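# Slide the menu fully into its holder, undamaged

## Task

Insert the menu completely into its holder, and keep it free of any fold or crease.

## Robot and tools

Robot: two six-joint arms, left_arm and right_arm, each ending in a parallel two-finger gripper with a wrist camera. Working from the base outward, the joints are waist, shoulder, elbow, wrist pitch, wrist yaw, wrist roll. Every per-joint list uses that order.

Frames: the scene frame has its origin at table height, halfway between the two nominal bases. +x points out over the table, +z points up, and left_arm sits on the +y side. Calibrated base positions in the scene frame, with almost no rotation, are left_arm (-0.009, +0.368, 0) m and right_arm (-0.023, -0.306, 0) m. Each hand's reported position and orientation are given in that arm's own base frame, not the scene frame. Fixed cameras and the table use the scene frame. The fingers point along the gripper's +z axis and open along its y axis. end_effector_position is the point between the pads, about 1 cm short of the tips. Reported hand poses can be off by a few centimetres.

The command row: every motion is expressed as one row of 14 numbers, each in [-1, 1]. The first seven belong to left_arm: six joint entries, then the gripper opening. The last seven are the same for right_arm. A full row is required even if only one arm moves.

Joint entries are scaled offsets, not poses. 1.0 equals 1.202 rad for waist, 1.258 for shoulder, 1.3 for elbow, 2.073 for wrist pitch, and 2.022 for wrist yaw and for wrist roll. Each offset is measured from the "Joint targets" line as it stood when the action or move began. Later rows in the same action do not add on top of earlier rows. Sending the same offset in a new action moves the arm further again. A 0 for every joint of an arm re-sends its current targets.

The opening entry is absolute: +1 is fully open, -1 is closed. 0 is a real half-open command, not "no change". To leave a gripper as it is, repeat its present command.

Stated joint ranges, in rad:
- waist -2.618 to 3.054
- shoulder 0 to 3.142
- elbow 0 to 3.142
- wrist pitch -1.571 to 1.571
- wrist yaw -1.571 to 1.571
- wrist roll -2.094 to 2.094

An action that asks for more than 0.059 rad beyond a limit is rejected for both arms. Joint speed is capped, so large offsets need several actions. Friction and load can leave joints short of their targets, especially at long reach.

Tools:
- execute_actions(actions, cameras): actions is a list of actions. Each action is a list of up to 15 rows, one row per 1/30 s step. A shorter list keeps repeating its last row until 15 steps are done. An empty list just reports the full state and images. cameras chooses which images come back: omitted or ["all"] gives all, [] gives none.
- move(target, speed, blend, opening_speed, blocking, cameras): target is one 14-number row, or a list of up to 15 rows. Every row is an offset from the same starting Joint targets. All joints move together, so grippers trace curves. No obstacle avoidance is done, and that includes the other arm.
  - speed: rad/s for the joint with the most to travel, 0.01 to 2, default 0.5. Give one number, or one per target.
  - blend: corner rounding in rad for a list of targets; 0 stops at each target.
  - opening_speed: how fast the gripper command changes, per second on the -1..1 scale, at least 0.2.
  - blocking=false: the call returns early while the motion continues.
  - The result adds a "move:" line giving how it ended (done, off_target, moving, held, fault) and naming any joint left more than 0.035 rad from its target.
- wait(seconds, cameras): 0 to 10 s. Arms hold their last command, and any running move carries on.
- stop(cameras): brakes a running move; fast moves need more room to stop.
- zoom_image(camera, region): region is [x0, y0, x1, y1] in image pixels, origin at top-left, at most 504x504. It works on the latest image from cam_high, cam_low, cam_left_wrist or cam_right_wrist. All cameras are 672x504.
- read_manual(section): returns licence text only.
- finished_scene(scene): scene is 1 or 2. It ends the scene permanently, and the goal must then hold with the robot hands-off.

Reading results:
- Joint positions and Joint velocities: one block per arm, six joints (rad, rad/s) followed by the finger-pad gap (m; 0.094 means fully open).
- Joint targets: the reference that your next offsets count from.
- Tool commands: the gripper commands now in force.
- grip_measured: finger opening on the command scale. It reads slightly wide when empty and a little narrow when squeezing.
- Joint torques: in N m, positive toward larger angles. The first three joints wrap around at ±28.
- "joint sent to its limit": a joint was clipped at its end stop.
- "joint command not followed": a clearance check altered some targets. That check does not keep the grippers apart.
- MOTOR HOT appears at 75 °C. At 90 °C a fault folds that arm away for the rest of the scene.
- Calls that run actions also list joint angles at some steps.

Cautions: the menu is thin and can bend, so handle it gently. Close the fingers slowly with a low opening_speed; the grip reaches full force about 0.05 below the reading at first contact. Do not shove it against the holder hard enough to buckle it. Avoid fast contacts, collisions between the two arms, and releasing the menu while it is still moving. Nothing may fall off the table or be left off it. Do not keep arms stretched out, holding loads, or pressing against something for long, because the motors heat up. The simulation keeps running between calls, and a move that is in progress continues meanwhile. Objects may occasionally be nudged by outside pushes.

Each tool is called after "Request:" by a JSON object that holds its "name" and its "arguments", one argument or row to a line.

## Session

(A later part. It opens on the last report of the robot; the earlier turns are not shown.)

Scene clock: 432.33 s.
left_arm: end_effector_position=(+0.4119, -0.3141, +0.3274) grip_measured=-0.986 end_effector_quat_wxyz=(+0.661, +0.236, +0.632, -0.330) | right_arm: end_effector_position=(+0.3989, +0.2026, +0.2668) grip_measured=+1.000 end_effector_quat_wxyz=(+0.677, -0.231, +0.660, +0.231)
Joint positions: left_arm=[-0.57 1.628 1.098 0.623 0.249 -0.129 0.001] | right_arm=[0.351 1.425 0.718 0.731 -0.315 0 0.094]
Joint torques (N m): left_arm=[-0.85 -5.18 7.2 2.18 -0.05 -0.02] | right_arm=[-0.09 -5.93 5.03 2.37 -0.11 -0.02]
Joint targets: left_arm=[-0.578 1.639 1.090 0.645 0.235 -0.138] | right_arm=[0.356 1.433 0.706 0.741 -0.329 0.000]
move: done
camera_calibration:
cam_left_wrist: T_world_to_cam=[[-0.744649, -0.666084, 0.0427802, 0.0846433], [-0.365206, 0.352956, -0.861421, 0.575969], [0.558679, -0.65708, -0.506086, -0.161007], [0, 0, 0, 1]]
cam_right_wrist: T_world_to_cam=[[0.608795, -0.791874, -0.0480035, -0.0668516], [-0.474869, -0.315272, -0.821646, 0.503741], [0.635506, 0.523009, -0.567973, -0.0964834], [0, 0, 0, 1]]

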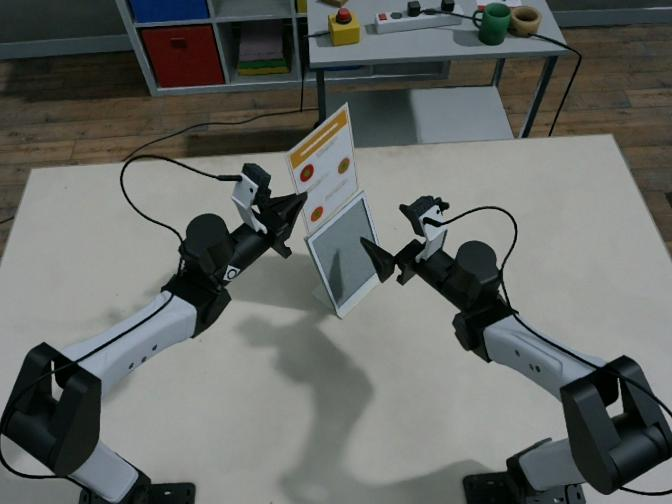

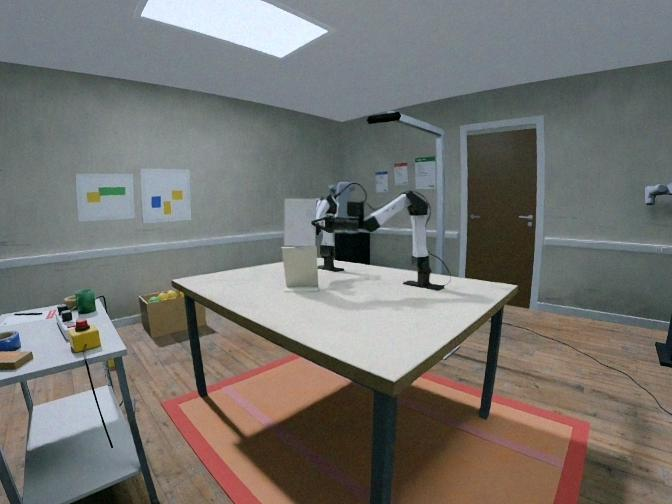

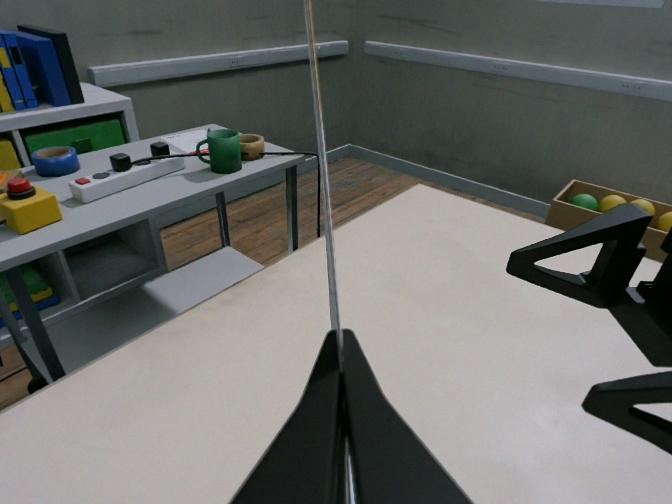

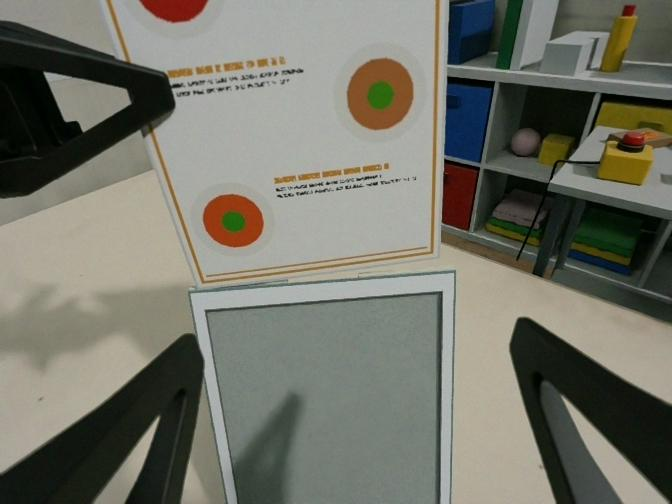

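Request:
{"name": "move", "arguments": {
  "target": [-0.001,0.0012,-0.0092,0.0062,0,0,-1,0,0,0,0,0,0,1],
  "speed": 0.05
}}

Request:
{"name": "zoom_image", "arguments": {
  "camera": "cam_right_wrist",
  "region": [180, 255, 330, 325]
}}

Request:
{"name": "zoom_image", "arguments": {
  "camera": "cam_right_wrist",
  "region": [330, 255, 480, 325]
}}

Request:
{"name": "zoom_image", "arguments": {
  "camera": "cam_right_wrist",
  "region": [185, 275, 245, 300]
}}

Request:
{"name": "zoom_image", "arguments": {
  "camera": "cam_high",
  "region": [300, 185, 370, 245]
}}

Request:
{"name": "zoom_image", "arguments": {
  "camera": "cam_low",
  "region": [270, 190, 330, 260]
}}

Scene clock: 437.60 s.
left_arm: end_effector_position=(+0.4111, -0.3136, +0.3247) grip_measured=-0.986 end_effector_quat_wxyz=(+0.661, +0.236, +0.632, -0.330) | right_arm: end_effector_position=(+0.3989, +0.2026, +0.2668) grip_measured=+1.000 end_effector_quat_wxyz=(+0.677, -0.231, +0.660, +0.231)
Joint positions: left_arm=[-0.57 1.628 1.086 0.636 0.249 -0.129 0.001] | right_arm=[0.351 1.425 0.718 0.731 -0.315 0 0.094]
Joint torques (N m): left_arm=[-0.98 -5.07 7.17 2.19 -0.05 -0.02] | right_arm=[-0.09 -5.94 5 2.37 -0.12 -0.02]
Joint targets: left_arm=[-0.579 1.641 1.078 0.658 0.235 -0.138] | right_arm=[0.356 1.433 0.706 0.741 -0.329 0.000]
move: done
camera_calibration:
cam_left_wrist: T_world_to_cam=[[-0.744676, -0.666066, 0.0425757, 0.0846033], [-0.364652, 0.352601, -0.861801, 0.573012], [0.559004, -0.657288, -0.505457, -0.162031], [0, 0, 0, 1]]
cam_right_wrist: T_world_to_cam=[[0.608795, -0.791874, -0.0480035, -0.0668516], [-0.474869, -0.315272, -0.821646, 0.503741], [0.635506, 0.523009, -0.567973, -0.0964834], [0, 0, 0, 1]]

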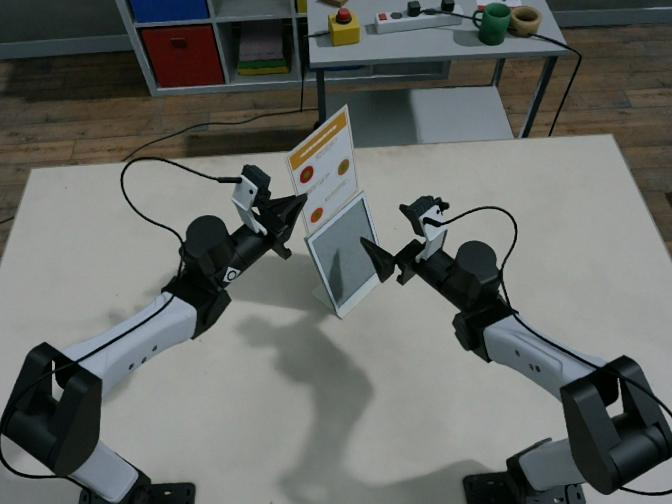

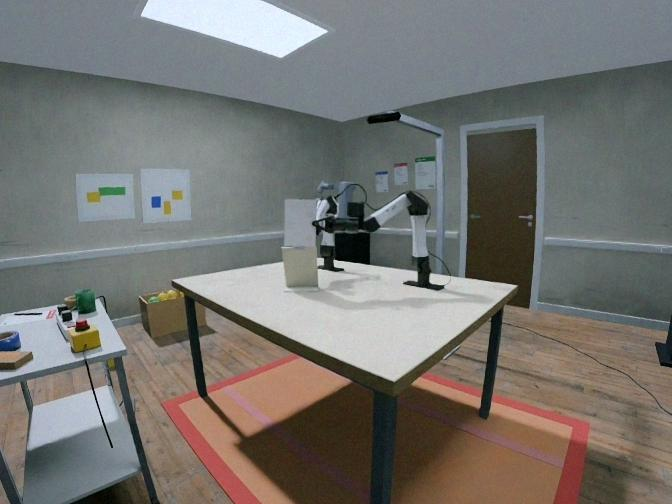

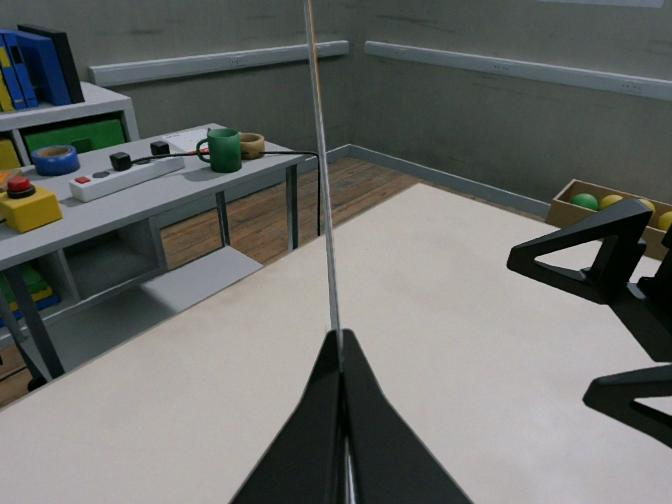

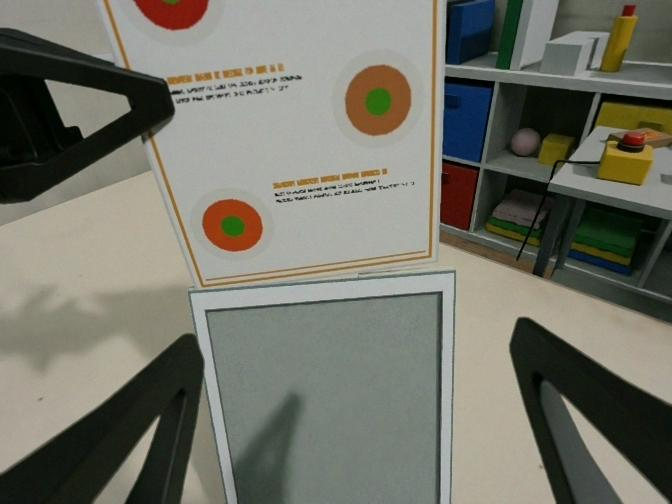

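Scaled by 3.360 from the camera's 672x504 image, which has a finer 960x720 frame.

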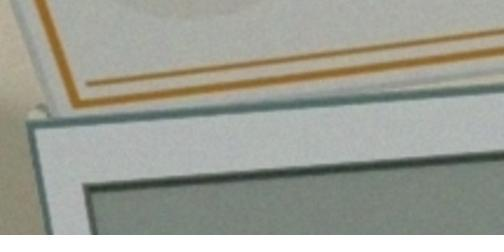

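Scaled by 3.360 from the camera's 672x504 image, which has a finer 960x720 frame.

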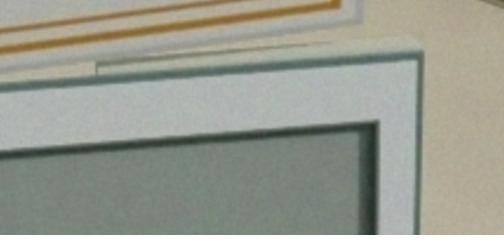

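Scaled by 8.400 from the camera's 672x504 image, which has a finer 960x720 frame.

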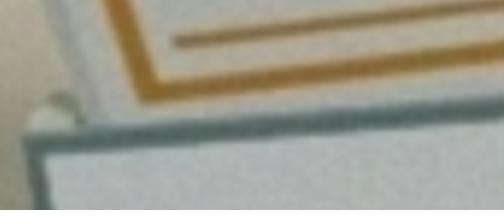

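Scaled by 7.200 from the camera's 672x504 image, which has a finer 960x720 frame.

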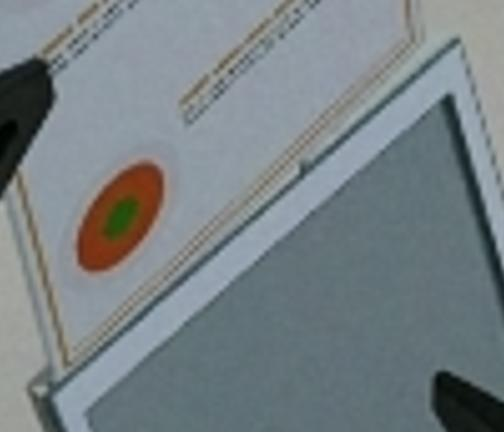

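Scaled by 7.200 from the camera's 672x504 image, which has a finer 960x720 frame.

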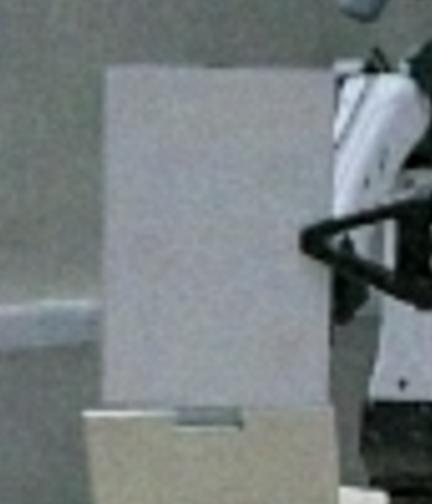

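Request:
{"name": "move", "arguments": {
  "target": [0,0.0072,-0.0077,0,0,0,-1,0,0,0,0,0,0,1],
  "speed": 0.05
}}

Request:
{"name": "zoom_image", "arguments": {
  "camera": "cam_right_wrist",
  "region": [180, 255, 330, 325]
}}

Request:
{"name": "zoom_image", "arguments": {
  "camera": "cam_right_wrist",
  "region": [330, 255, 480, 325]
}}

Request:
{"name": "zoom_image", "arguments": {
  "camera": "cam_high",
  "region": [300, 185, 370, 245]
}}

Request:
{"name": "zoom_image", "arguments": {
  "camera": "cam_low",
  "region": [270, 190, 330, 260]
}}

Scene clock: 459.30 s.
left_arm: end_effector_position=(+0.4125, -0.3144, +0.3151) grip_measured=-0.986 end_effector_quat_wxyz=(+0.655, +0.236, +0.638, -0.328) | right_arm: end_effector_position=(+0.3989, +0.2026, +0.2668) grip_measured=+1.000 end_effector_quat_wxyz=(+0.677, -0.231, +0.660, +0.231)
Joint positions: left_arm=[-0.57 1.639 1.076 0.639 0.249 -0.129 0.001] | right_arm=[0.351 1.425 0.718 0.731 -0.315 0 0.094]
Joint torques (N m): left_arm=[-0.96 -5.22 7.16 2.18 -0.04 -0.02] | right_arm=[-0.1 -5.96 5.03 2.37 -0.11 -0.02]
Joint targets: left_arm=[-0.579 1.650 1.068 0.658 0.235 -0.138] | right_arm=[0.356 1.433 0.706 0.741 -0.329 0.000]
move: done
camera_calibration:
cam_left_wrist: T_world_to_cam=[[-0.743743, -0.666783, 0.0474004, 0.0833826], [-0.377747, 0.360726, -0.852751, 0.570648], [0.551501, -0.652133, -0.520163, -0.158875], [0, 0, 0, 1]]
cam_right_wrist: T_world_to_cam=[[0.608795, -0.791874, -0.0480035, -0.0668516], [-0.474869, -0.315272, -0.821646, 0.503741], [0.635506, 0.523009, -0.567973, -0.0964834], [0, 0, 0, 1]]

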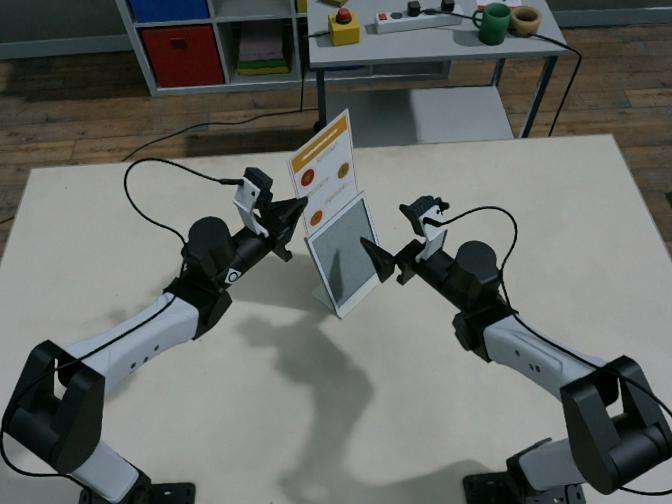

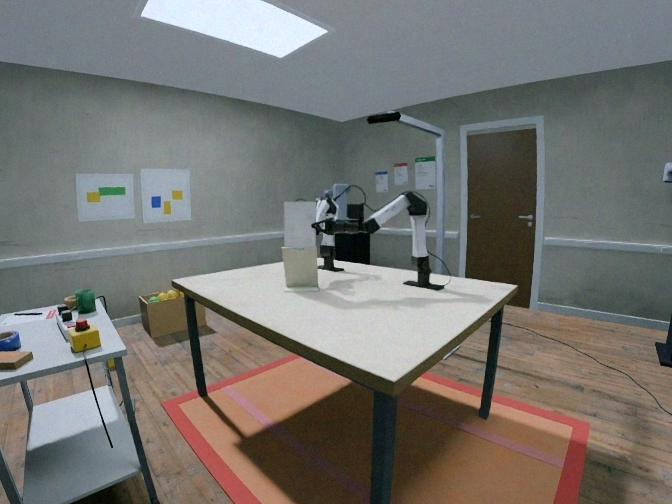

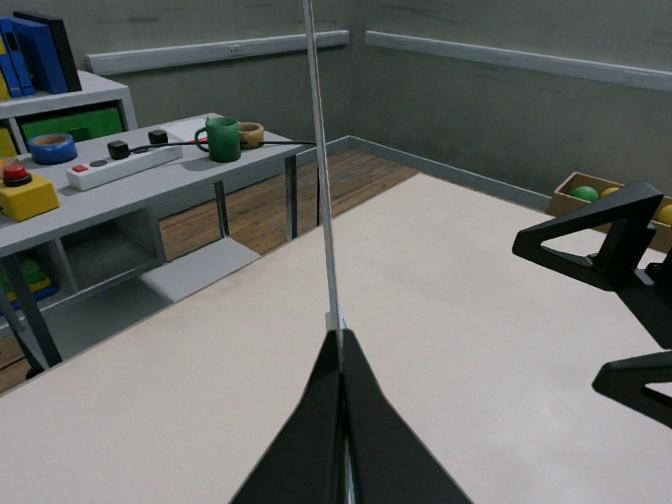

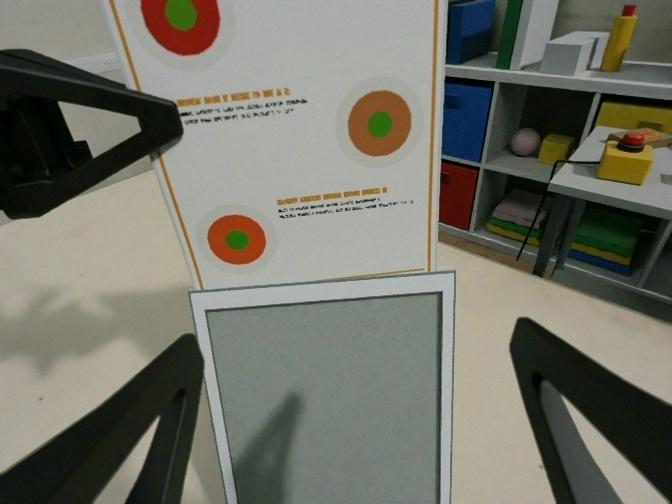

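Scaled by 3.360 from the camera's 672x504 image, which has a finer 960x720 frame.

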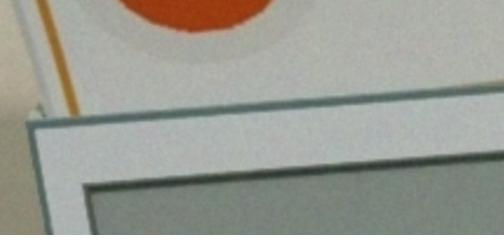

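Scaled by 3.360 from the camera's 672x504 image, which has a finer 960x720 frame.

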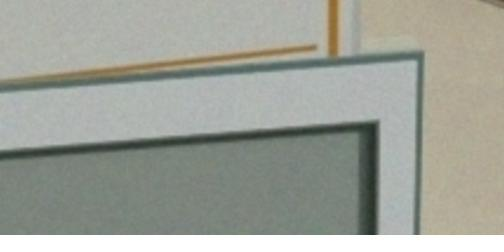

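Scaled by 7.200 from the camera's 672x504 image, which has a finer 960x720 frame.

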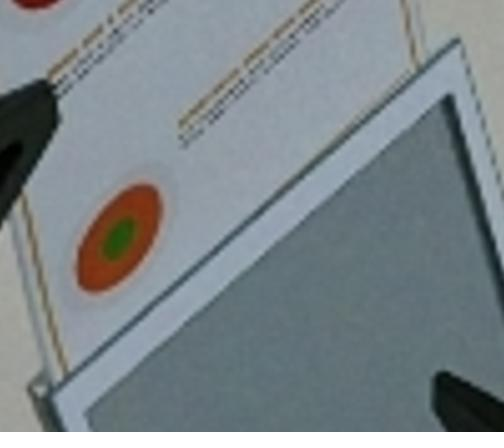

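Scaled by 7.200 from the camera's 672x504 image, which has a finer 960x720 frame.

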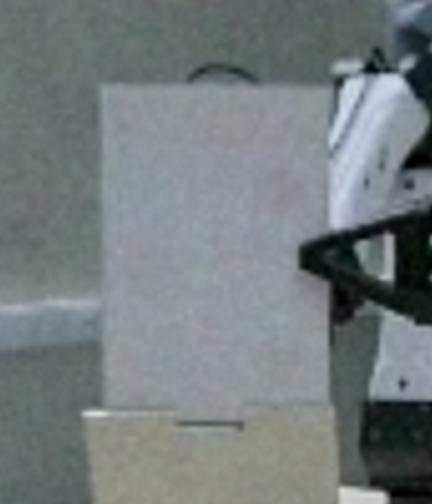

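Request:
{"name": "move", "arguments": {
  "target": [0.0229,0.031,-0.0069,0.0164,0.0252,-0.041,-1,0,0,0,0,0,0,1],
  "speed": 0.06
}}

Request:
{"name": "zoom_image", "arguments": {
  "camera": "cam_right_wrist",
  "region": [150, 150, 500, 350]
}}

Request:
{"name": "zoom_image", "arguments": {
  "camera": "cam_high",
  "region": [270, 130, 400, 260]
}}

Request:
{"name": "zoom_image", "arguments": {
  "camera": "cam_low",
  "region": [270, 190, 330, 260]
}}

Scene clock: 478.33 s.
left_arm: end_effector_position=(+0.4185, -0.3160, +0.2990) grip_measured=-0.986 end_effector_quat_wxyz=(+0.634, +0.214, +0.652, -0.356) | right_arm: end_effector_position=(+0.3989, +0.2026, +0.2668) grip_measured=+1.000 end_effector_quat_wxyz=(+0.677, -0.231, +0.660, +0.231)
Joint positions: left_arm=[-0.559 1.677 1.067 0.67 0.27 -0.21 0.001] | right_arm=[0.351 1.425 0.718 0.731 -0.315 0 0.094]
Joint torques (N m): left_arm=[0.77 -5.46 7.05 2.21 0.32 -0.07] | right_arm=[-0.1 -5.96 5.01 2.37 -0.11 -0.03]
Joint targets: left_arm=[-0.552 1.689 1.059 0.692 0.286 -0.221] | right_arm=[0.356 1.433 0.706 0.741 -0.329 0.000]
move: done
camera_calibration:
cam_left_wrist: T_world_to_cam=[[-0.747745, -0.650796, 0.131687, 0.0690601], [-0.433924, 0.328837, -0.838795, 0.568999], [0.502581, -0.684347, -0.528282, -0.158839], [0, 0, 0, 1]]
cam_right_wrist: T_world_to_cam=[[0.608795, -0.791874, -0.0480035, -0.0668516], [-0.474869, -0.315272, -0.821646, 0.503741], [0.635506, 0.523009, -0.567973, -0.0964834], [0, 0, 0, 1]]

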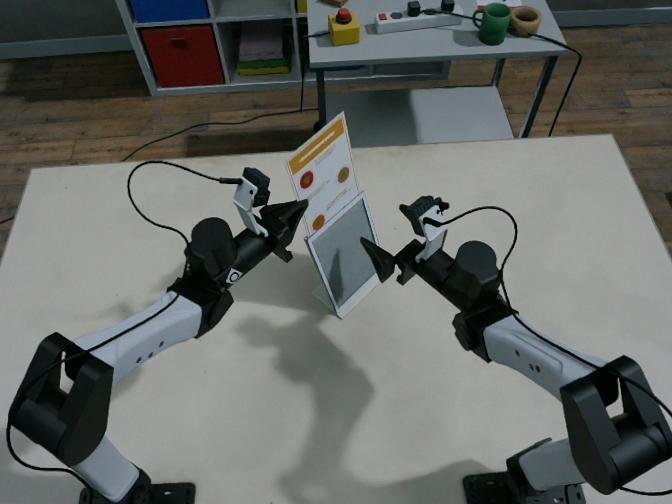

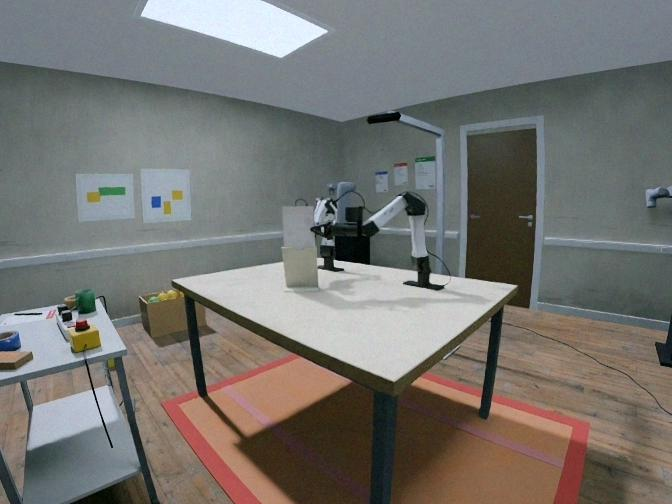

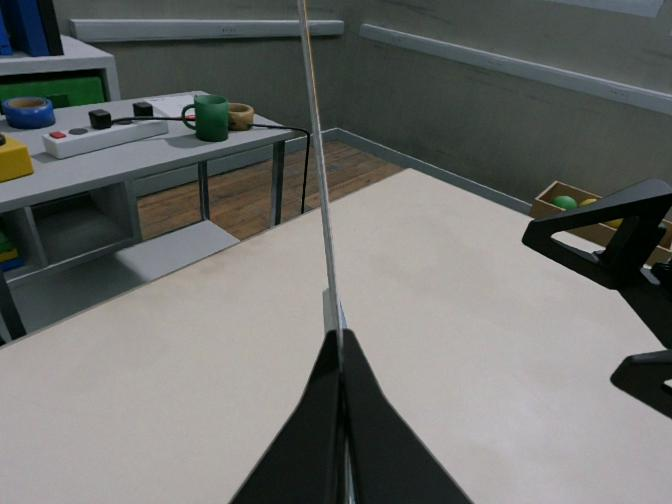

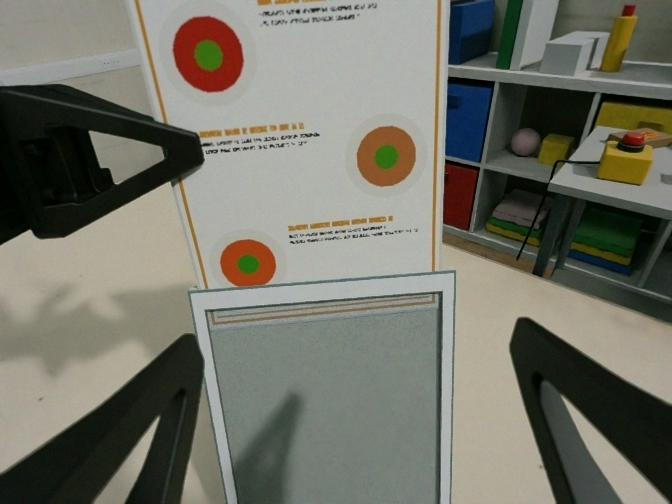

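Scaled by 1.440 from the camera's 672x504 image, which has a finer 960x720 frame.

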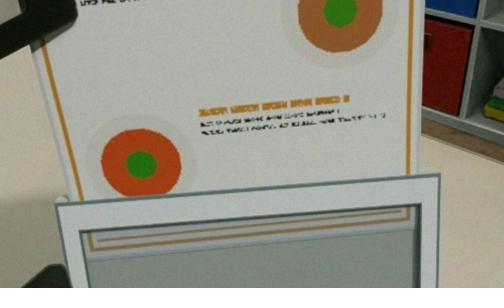

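Scaled by 3.877 from the camera's 672x504 image, which has a finer 960x720 frame.

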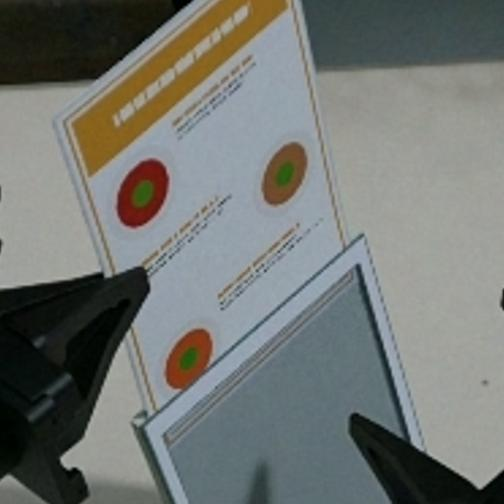

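Scaled by 7.200 from the camera's 672x504 image, which has a finer 960x720 frame.

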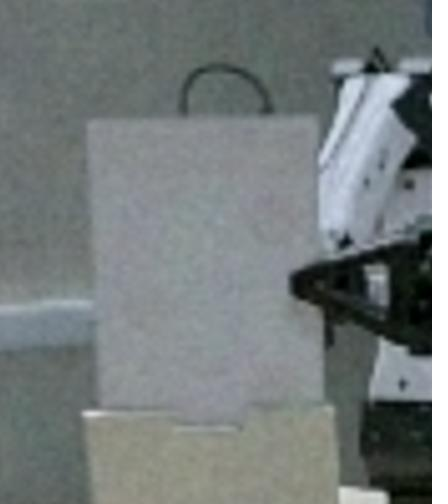

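Request:
{"name": "move", "arguments": {
  "target": [
    [-0.0095,0.039,-0.0369,0.0434,0,-0.0247,-1,0,0,0,0,0,0,1]
  ],
  "speed": 0.06
}}

Request:
{"name": "zoom_image", "arguments": {
  "camera": "cam_right_wrist",
  "region": [150, 150, 500, 350]
}}

Request:
{"name": "zoom_image", "arguments": {
  "camera": "cam_high",
  "region": [270, 130, 400, 260]
}}

Request:
{"name": "zoom_image", "arguments": {
  "camera": "cam_low",
  "region": [270, 190, 330, 260]
}}

Scene clock: 494.90 s.
left_arm: end_effector_position=(+0.4208, -0.3178, +0.2726) grip_measured=-0.986 end_effector_quat_wxyz=(+0.621, +0.199, +0.660, -0.372) | right_arm: end_effector_position=(+0.3989, +0.2026, +0.2668) grip_measured=+1.000 end_effector_quat_wxyz=(+0.677, -0.231, +0.660, +0.231)
Joint positions: left_arm=[-0.559 1.726 1.018 0.759 0.272 -0.26 0.001] | right_arm=[0.351 1.425 0.718 0.731 -0.315 0 0.094]
Joint torques (N m): left_arm=[-0.38 -5.61 6.86 2.19 0.3 -0.06] | right_arm=[-0.13 -5.94 5 2.37 -0.11 -0.02]
Joint targets: left_arm=[-0.563 1.738 1.011 0.782 0.286 -0.271] | right_arm=[0.356 1.433 0.706 0.741 -0.329 0.000]
move: done
camera_calibration:
cam_left_wrist: T_world_to_cam=[[-0.743671, -0.642873, 0.183491, 0.0597493], [-0.469602, 0.30696, -0.827798, 0.553514], [0.475844, -0.701777, -0.530171, -0.168933], [0, 0, 0, 1]]
cam_right_wrist: T_world_to_cam=[[0.608795, -0.791874, -0.0480035, -0.0668516], [-0.474869, -0.315272, -0.821646, 0.503741], [0.635506, 0.523009, -0.567973, -0.0964834], [0, 0, 0, 1]]

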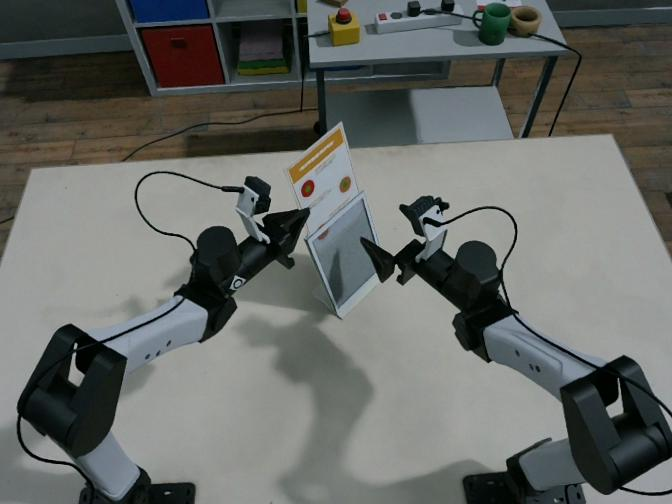

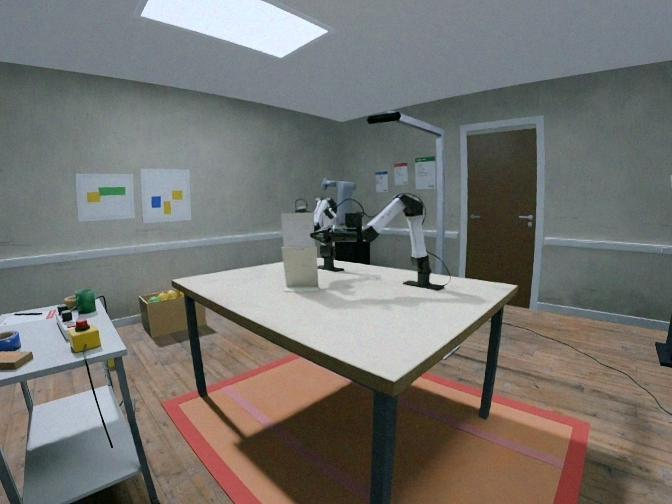

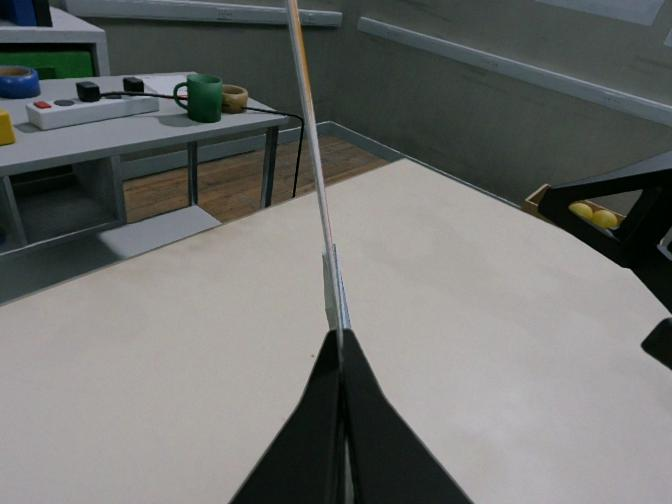

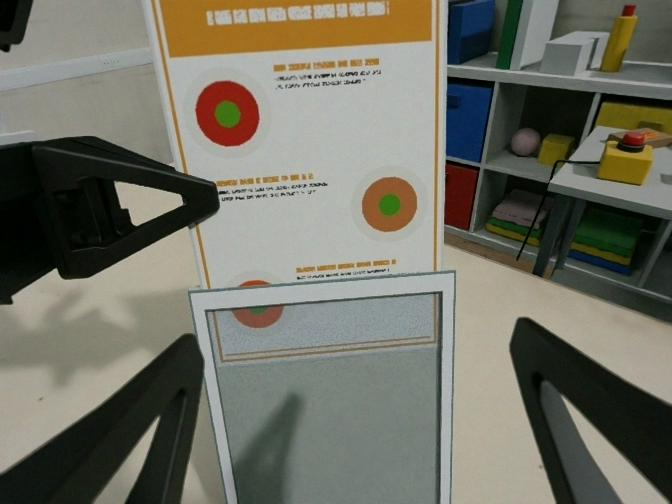

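Scaled by 1.440 from the camera's 672x504 image, which has a finer 960x720 frame.

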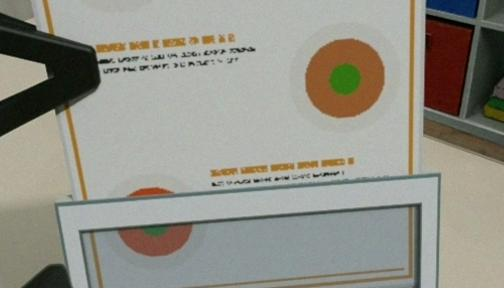

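Scaled by 3.877 from the camera's 672x504 image, which has a finer 960x720 frame.

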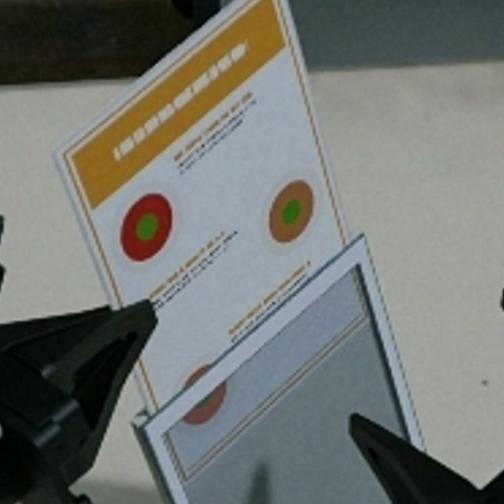

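Scaled by 7.200 from the camera's 672x504 image, which has a finer 960x720 frame.

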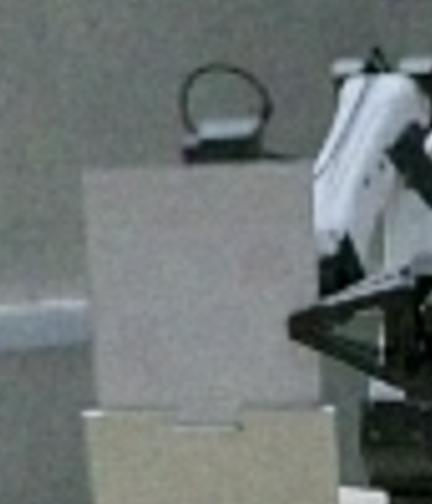

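Request:
{"name": "move", "arguments": {
  "target": [
    [-0.0175,0.0795,-0.0619,0.0849,-0.006,-0.0307,-1,0,0,0,0,0,0,1]
  ],
  "speed": 0.08
}}

Request:
{"name": "zoom_image", "arguments": {
  "camera": "cam_right_wrist",
  "region": [150, 150, 500, 350]
}}

Request:
{"name": "zoom_image", "arguments": {
  "camera": "cam_high",
  "region": [270, 130, 400, 260]
}}

Request:
{"name": "zoom_image", "arguments": {
  "camera": "cam_low",
  "region": [270, 190, 330, 260]
}}

Scene clock: 505.27 s.
left_arm: end_effector_position=(+0.4168, -0.3249, +0.2388) grip_measured=-0.986 end_effector_quat_wxyz=(+0.616, +0.183, +0.654, -0.399) | right_arm: end_effector_position=(+0.3989, +0.2026, +0.2668) grip_measured=+1.000 end_effector_quat_wxyz=(+0.677, -0.231, +0.660, +0.231)
Joint positions: left_arm=[-0.575 1.819 0.942 0.958 0.272 -0.322 0.001] | right_arm=[0.351 1.425 0.718 0.731 -0.315 0 0.094]
Joint torques (N m): left_arm=[-0.92 -5.31 5.93 2 0.14 -0.01] | right_arm=[-0.12 -5.93 5.01 2.37 -0.12 -0.02]
Joint targets: left_arm=[-0.584 1.838 0.930 0.958 0.274 -0.333] | right_arm=[0.356 1.433 0.706 0.741 -0.329 0.000]
move: done
camera_calibration:
cam_left_wrist: T_world_to_cam=[[-0.751715, -0.616129, 0.23518, 0.0581638], [-0.480964, 0.268192, -0.834713, 0.519574], [0.451218, -0.74058, -0.49794, -0.199971], [0, 0, 0, 1]]
cam_right_wrist: T_world_to_cam=[[0.608795, -0.791874, -0.0480035, -0.0668516], [-0.474869, -0.315272, -0.821646, 0.503741], [0.635506, 0.523009, -0.567973, -0.0964834], [0, 0, 0, 1]]

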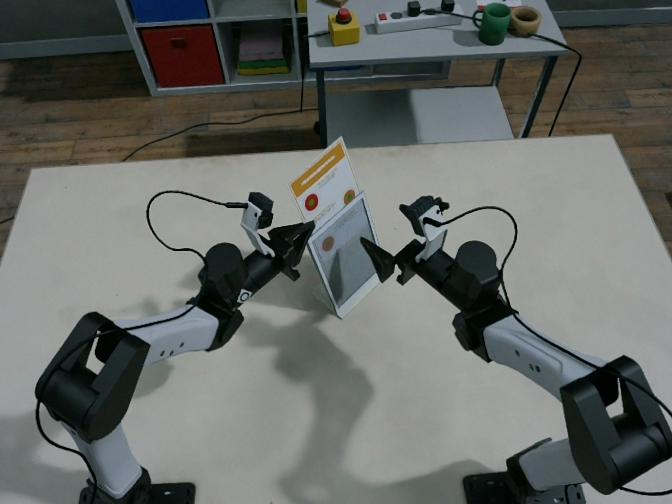

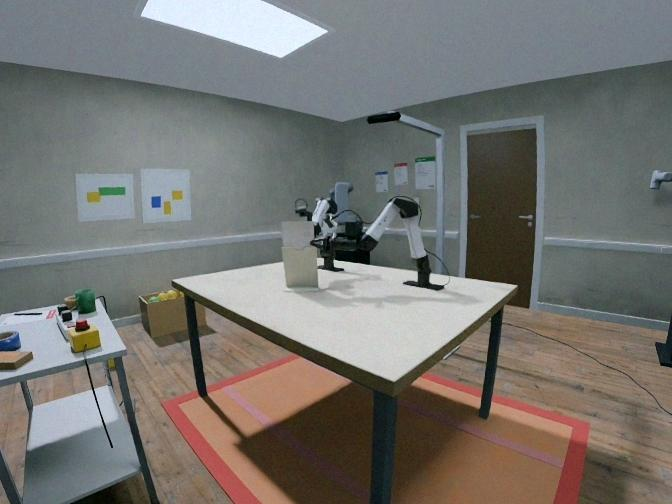

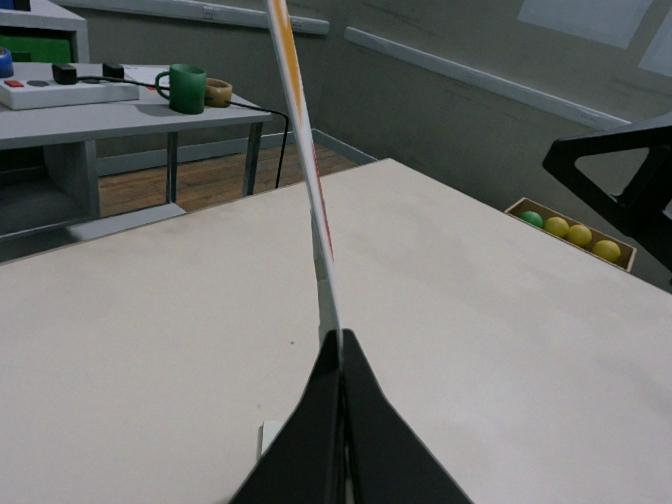

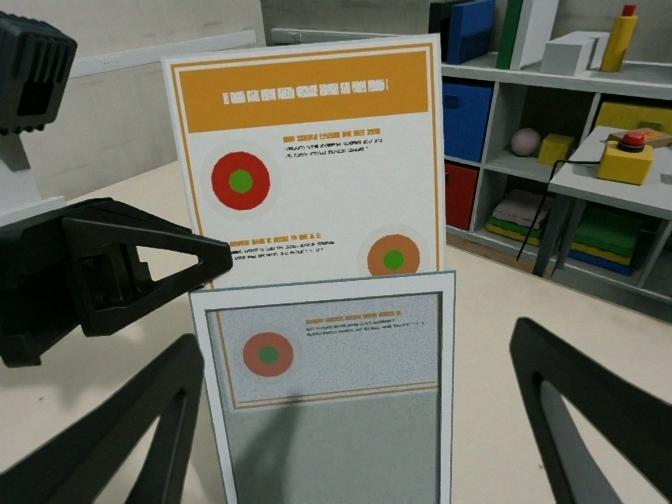

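Scaled by 1.440 from the camera's 672x504 image, which has a finer 960x720 frame.

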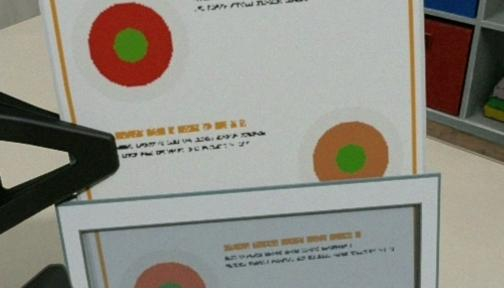

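Scaled by 3.877 from the camera's 672x504 image, which has a finer 960x720 frame.

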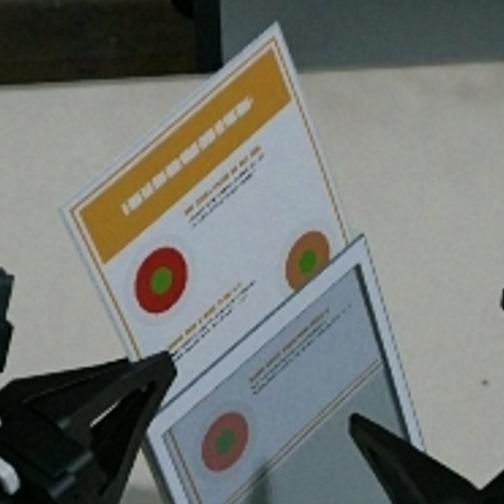

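Scaled by 7.200 from the camera's 672x504 image, which has a finer 960x720 frame.

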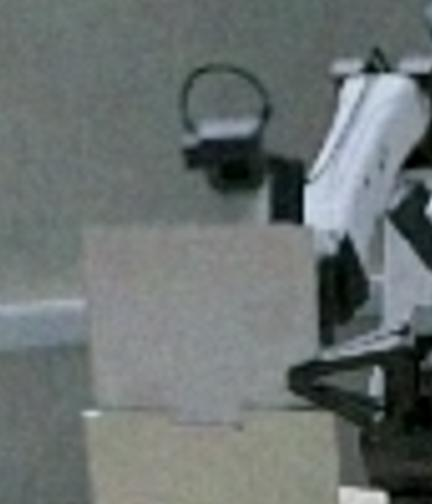

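Request:
{"name": "zoom_image", "arguments": {
  "camera": "cam_right_wrist",
  "region": [150, 220, 290, 320]
}}

Request:
{"name": "zoom_image", "arguments": {
  "camera": "cam_high",
  "region": [280, 210, 330, 260]
}}

Scaled by 3.600 from the camera's 672x504 image, which has a finer 960x720 frame.

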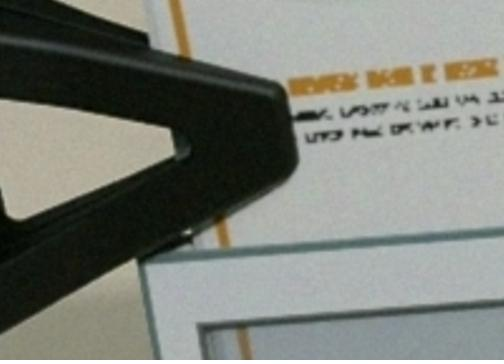

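Scaled by 10.080 from the camera's 672x504 image, which has a finer 960x720 frame.

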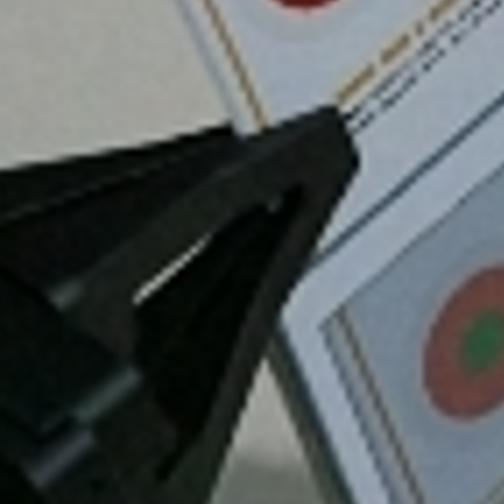

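Request:
{"name": "move", "arguments": {
  "target": [0,0,0.012,-0.008,0,0,-0.96,0,0,0,0,0,0,1],
  "speed": 0.06,
  "opening_speed": 0.2,
  "cameras": ["cam_high","cam_right_wrist"]
}}

Request:
{"name": "zoom_image", "arguments": {
  "camera": "cam_right_wrist",
  "region": [150, 220, 290, 320]
}}

Scene clock: 517.70 s.
left_arm: end_effector_position=(+0.4168, -0.3249, +0.2385) grip_measured=-0.962 end_effector_quat_wxyz=(+0.616, +0.183, +0.654, -0.399) | right_arm: end_effector_position=(+0.3989, +0.2026, +0.2668) grip_measured=+1.000 end_effector_quat_wxyz=(+0.677, -0.231, +0.660, +0.231)
Joint positions: left_arm=[-0.575 1.819 0.942 0.958 0.272 -0.323 0.002] | right_arm=[0.351 1.425 0.718 0.731 -0.315 0 0.094]
Joint torques (N m): left_arm=[-0.94 -5.34 7.36 1.83 0.13 -0.01] | right_arm=[-0.12 -5.96 5.01 2.36 -0.11 -0.02]
Joint targets: left_arm=[-0.584 1.838 0.946 0.941 0.274 -0.333] | right_arm=[0.356 1.433 0.706 0.741 -0.329 0.000]
move: done
camera_calibration:
cam_right_wrist: T_world_to_cam=[[0.608795, -0.791874, -0.0480035, -0.0668516], [-0.474869, -0.315272, -0.821646, 0.503741], [0.635506, 0.523009, -0.567973, -0.0964834], [0, 0, 0, 1]]
Images, in order: cam_high, cam_right_wrist.

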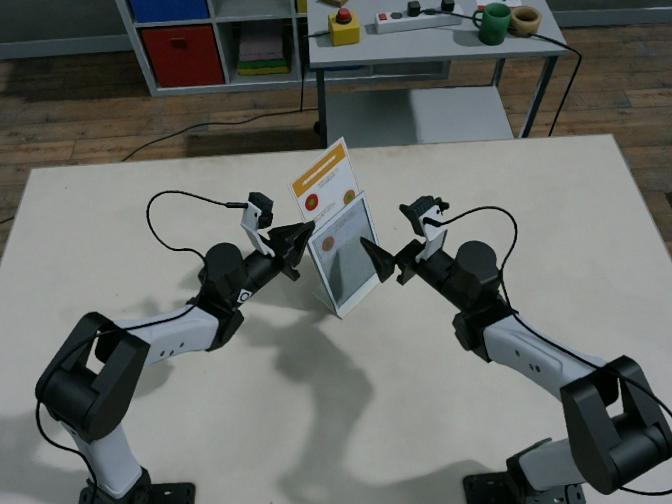

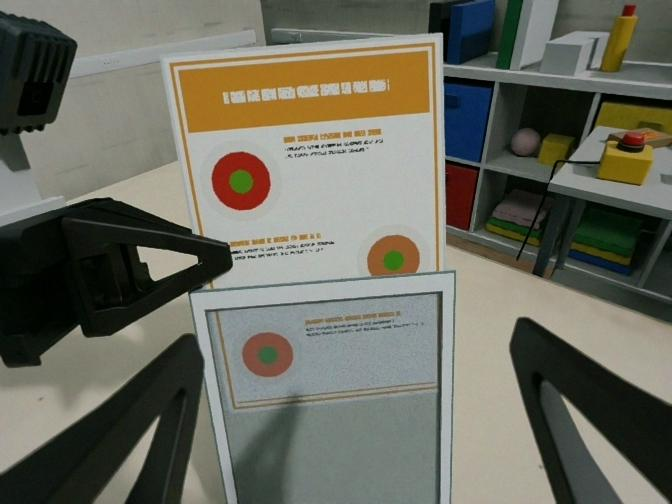

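Scaled by 3.600 from the camera's 672x504 image, which has a finer 960x720 frame.

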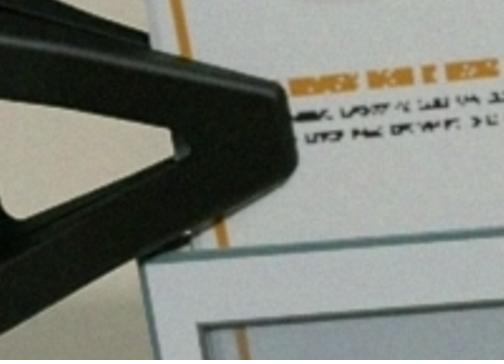

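Request:
{"name": "move", "arguments": {
  "target": [0,0,0.004,-0.004,0,0,-0.93,0,0,0,0,0,0,1],
  "speed": 0.06,
  "opening_speed": 0.2,
  "cameras": ["cam_high","cam_right_wrist"]
}}

Scene clock: 521.27 s.
left_arm: end_effector_position=(+0.4168, -0.3249, +0.2385) grip_measured=-0.932 end_effector_quat_wxyz=(+0.616, +0.183, +0.654, -0.399) | right_arm: end_effector_position=(+0.3989, +0.2026, +0.2668) grip_measured=+1.000 end_effector_quat_wxyz=(+0.677, -0.231, +0.660, +0.231)
Joint positions: left_arm=[-0.575 1.819 0.942 0.958 0.272 -0.324 0.003] | right_arm=[0.351 1.425 0.718 0.731 -0.315 0 0.094]
Joint torques (N m): left_arm=[-0.95 -5.35 7.8 1.76 0.14 -0.01] | right_arm=[-0.12 -5.96 5.01 2.37 -0.11 -0.02]
Joint targets: left_arm=[-0.584 1.838 0.951 0.933 0.274 -0.333] | right_arm=[0.356 1.433 0.706 0.741 -0.329 0.000]
move: done
camera_calibration:
cam_right_wrist: T_world_to_cam=[[0.608795, -0.791874, -0.0480035, -0.0668516], [-0.474869, -0.315272, -0.821646, 0.503741], [0.635506, 0.523009, -0.567973, -0.0964834], [0, 0, 0, 1]]
Images, in order: cam_high, cam_right_wrist.

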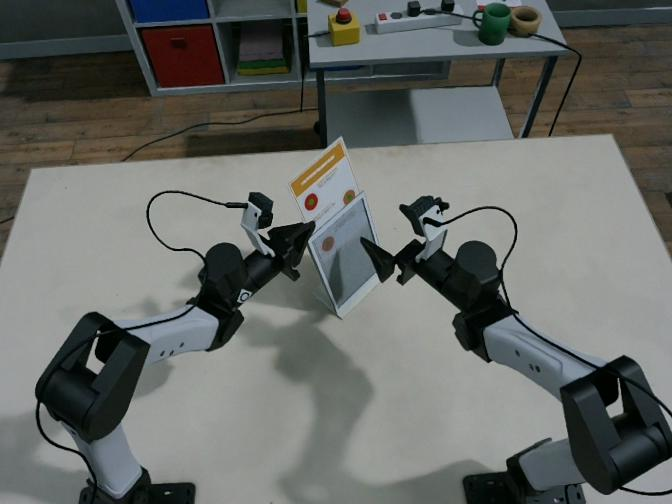

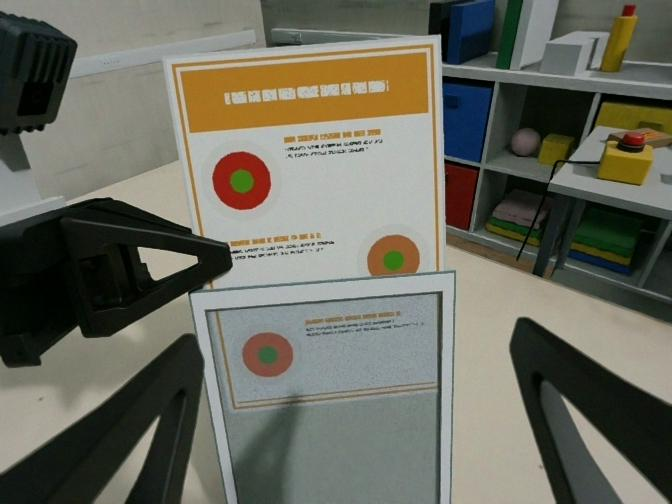

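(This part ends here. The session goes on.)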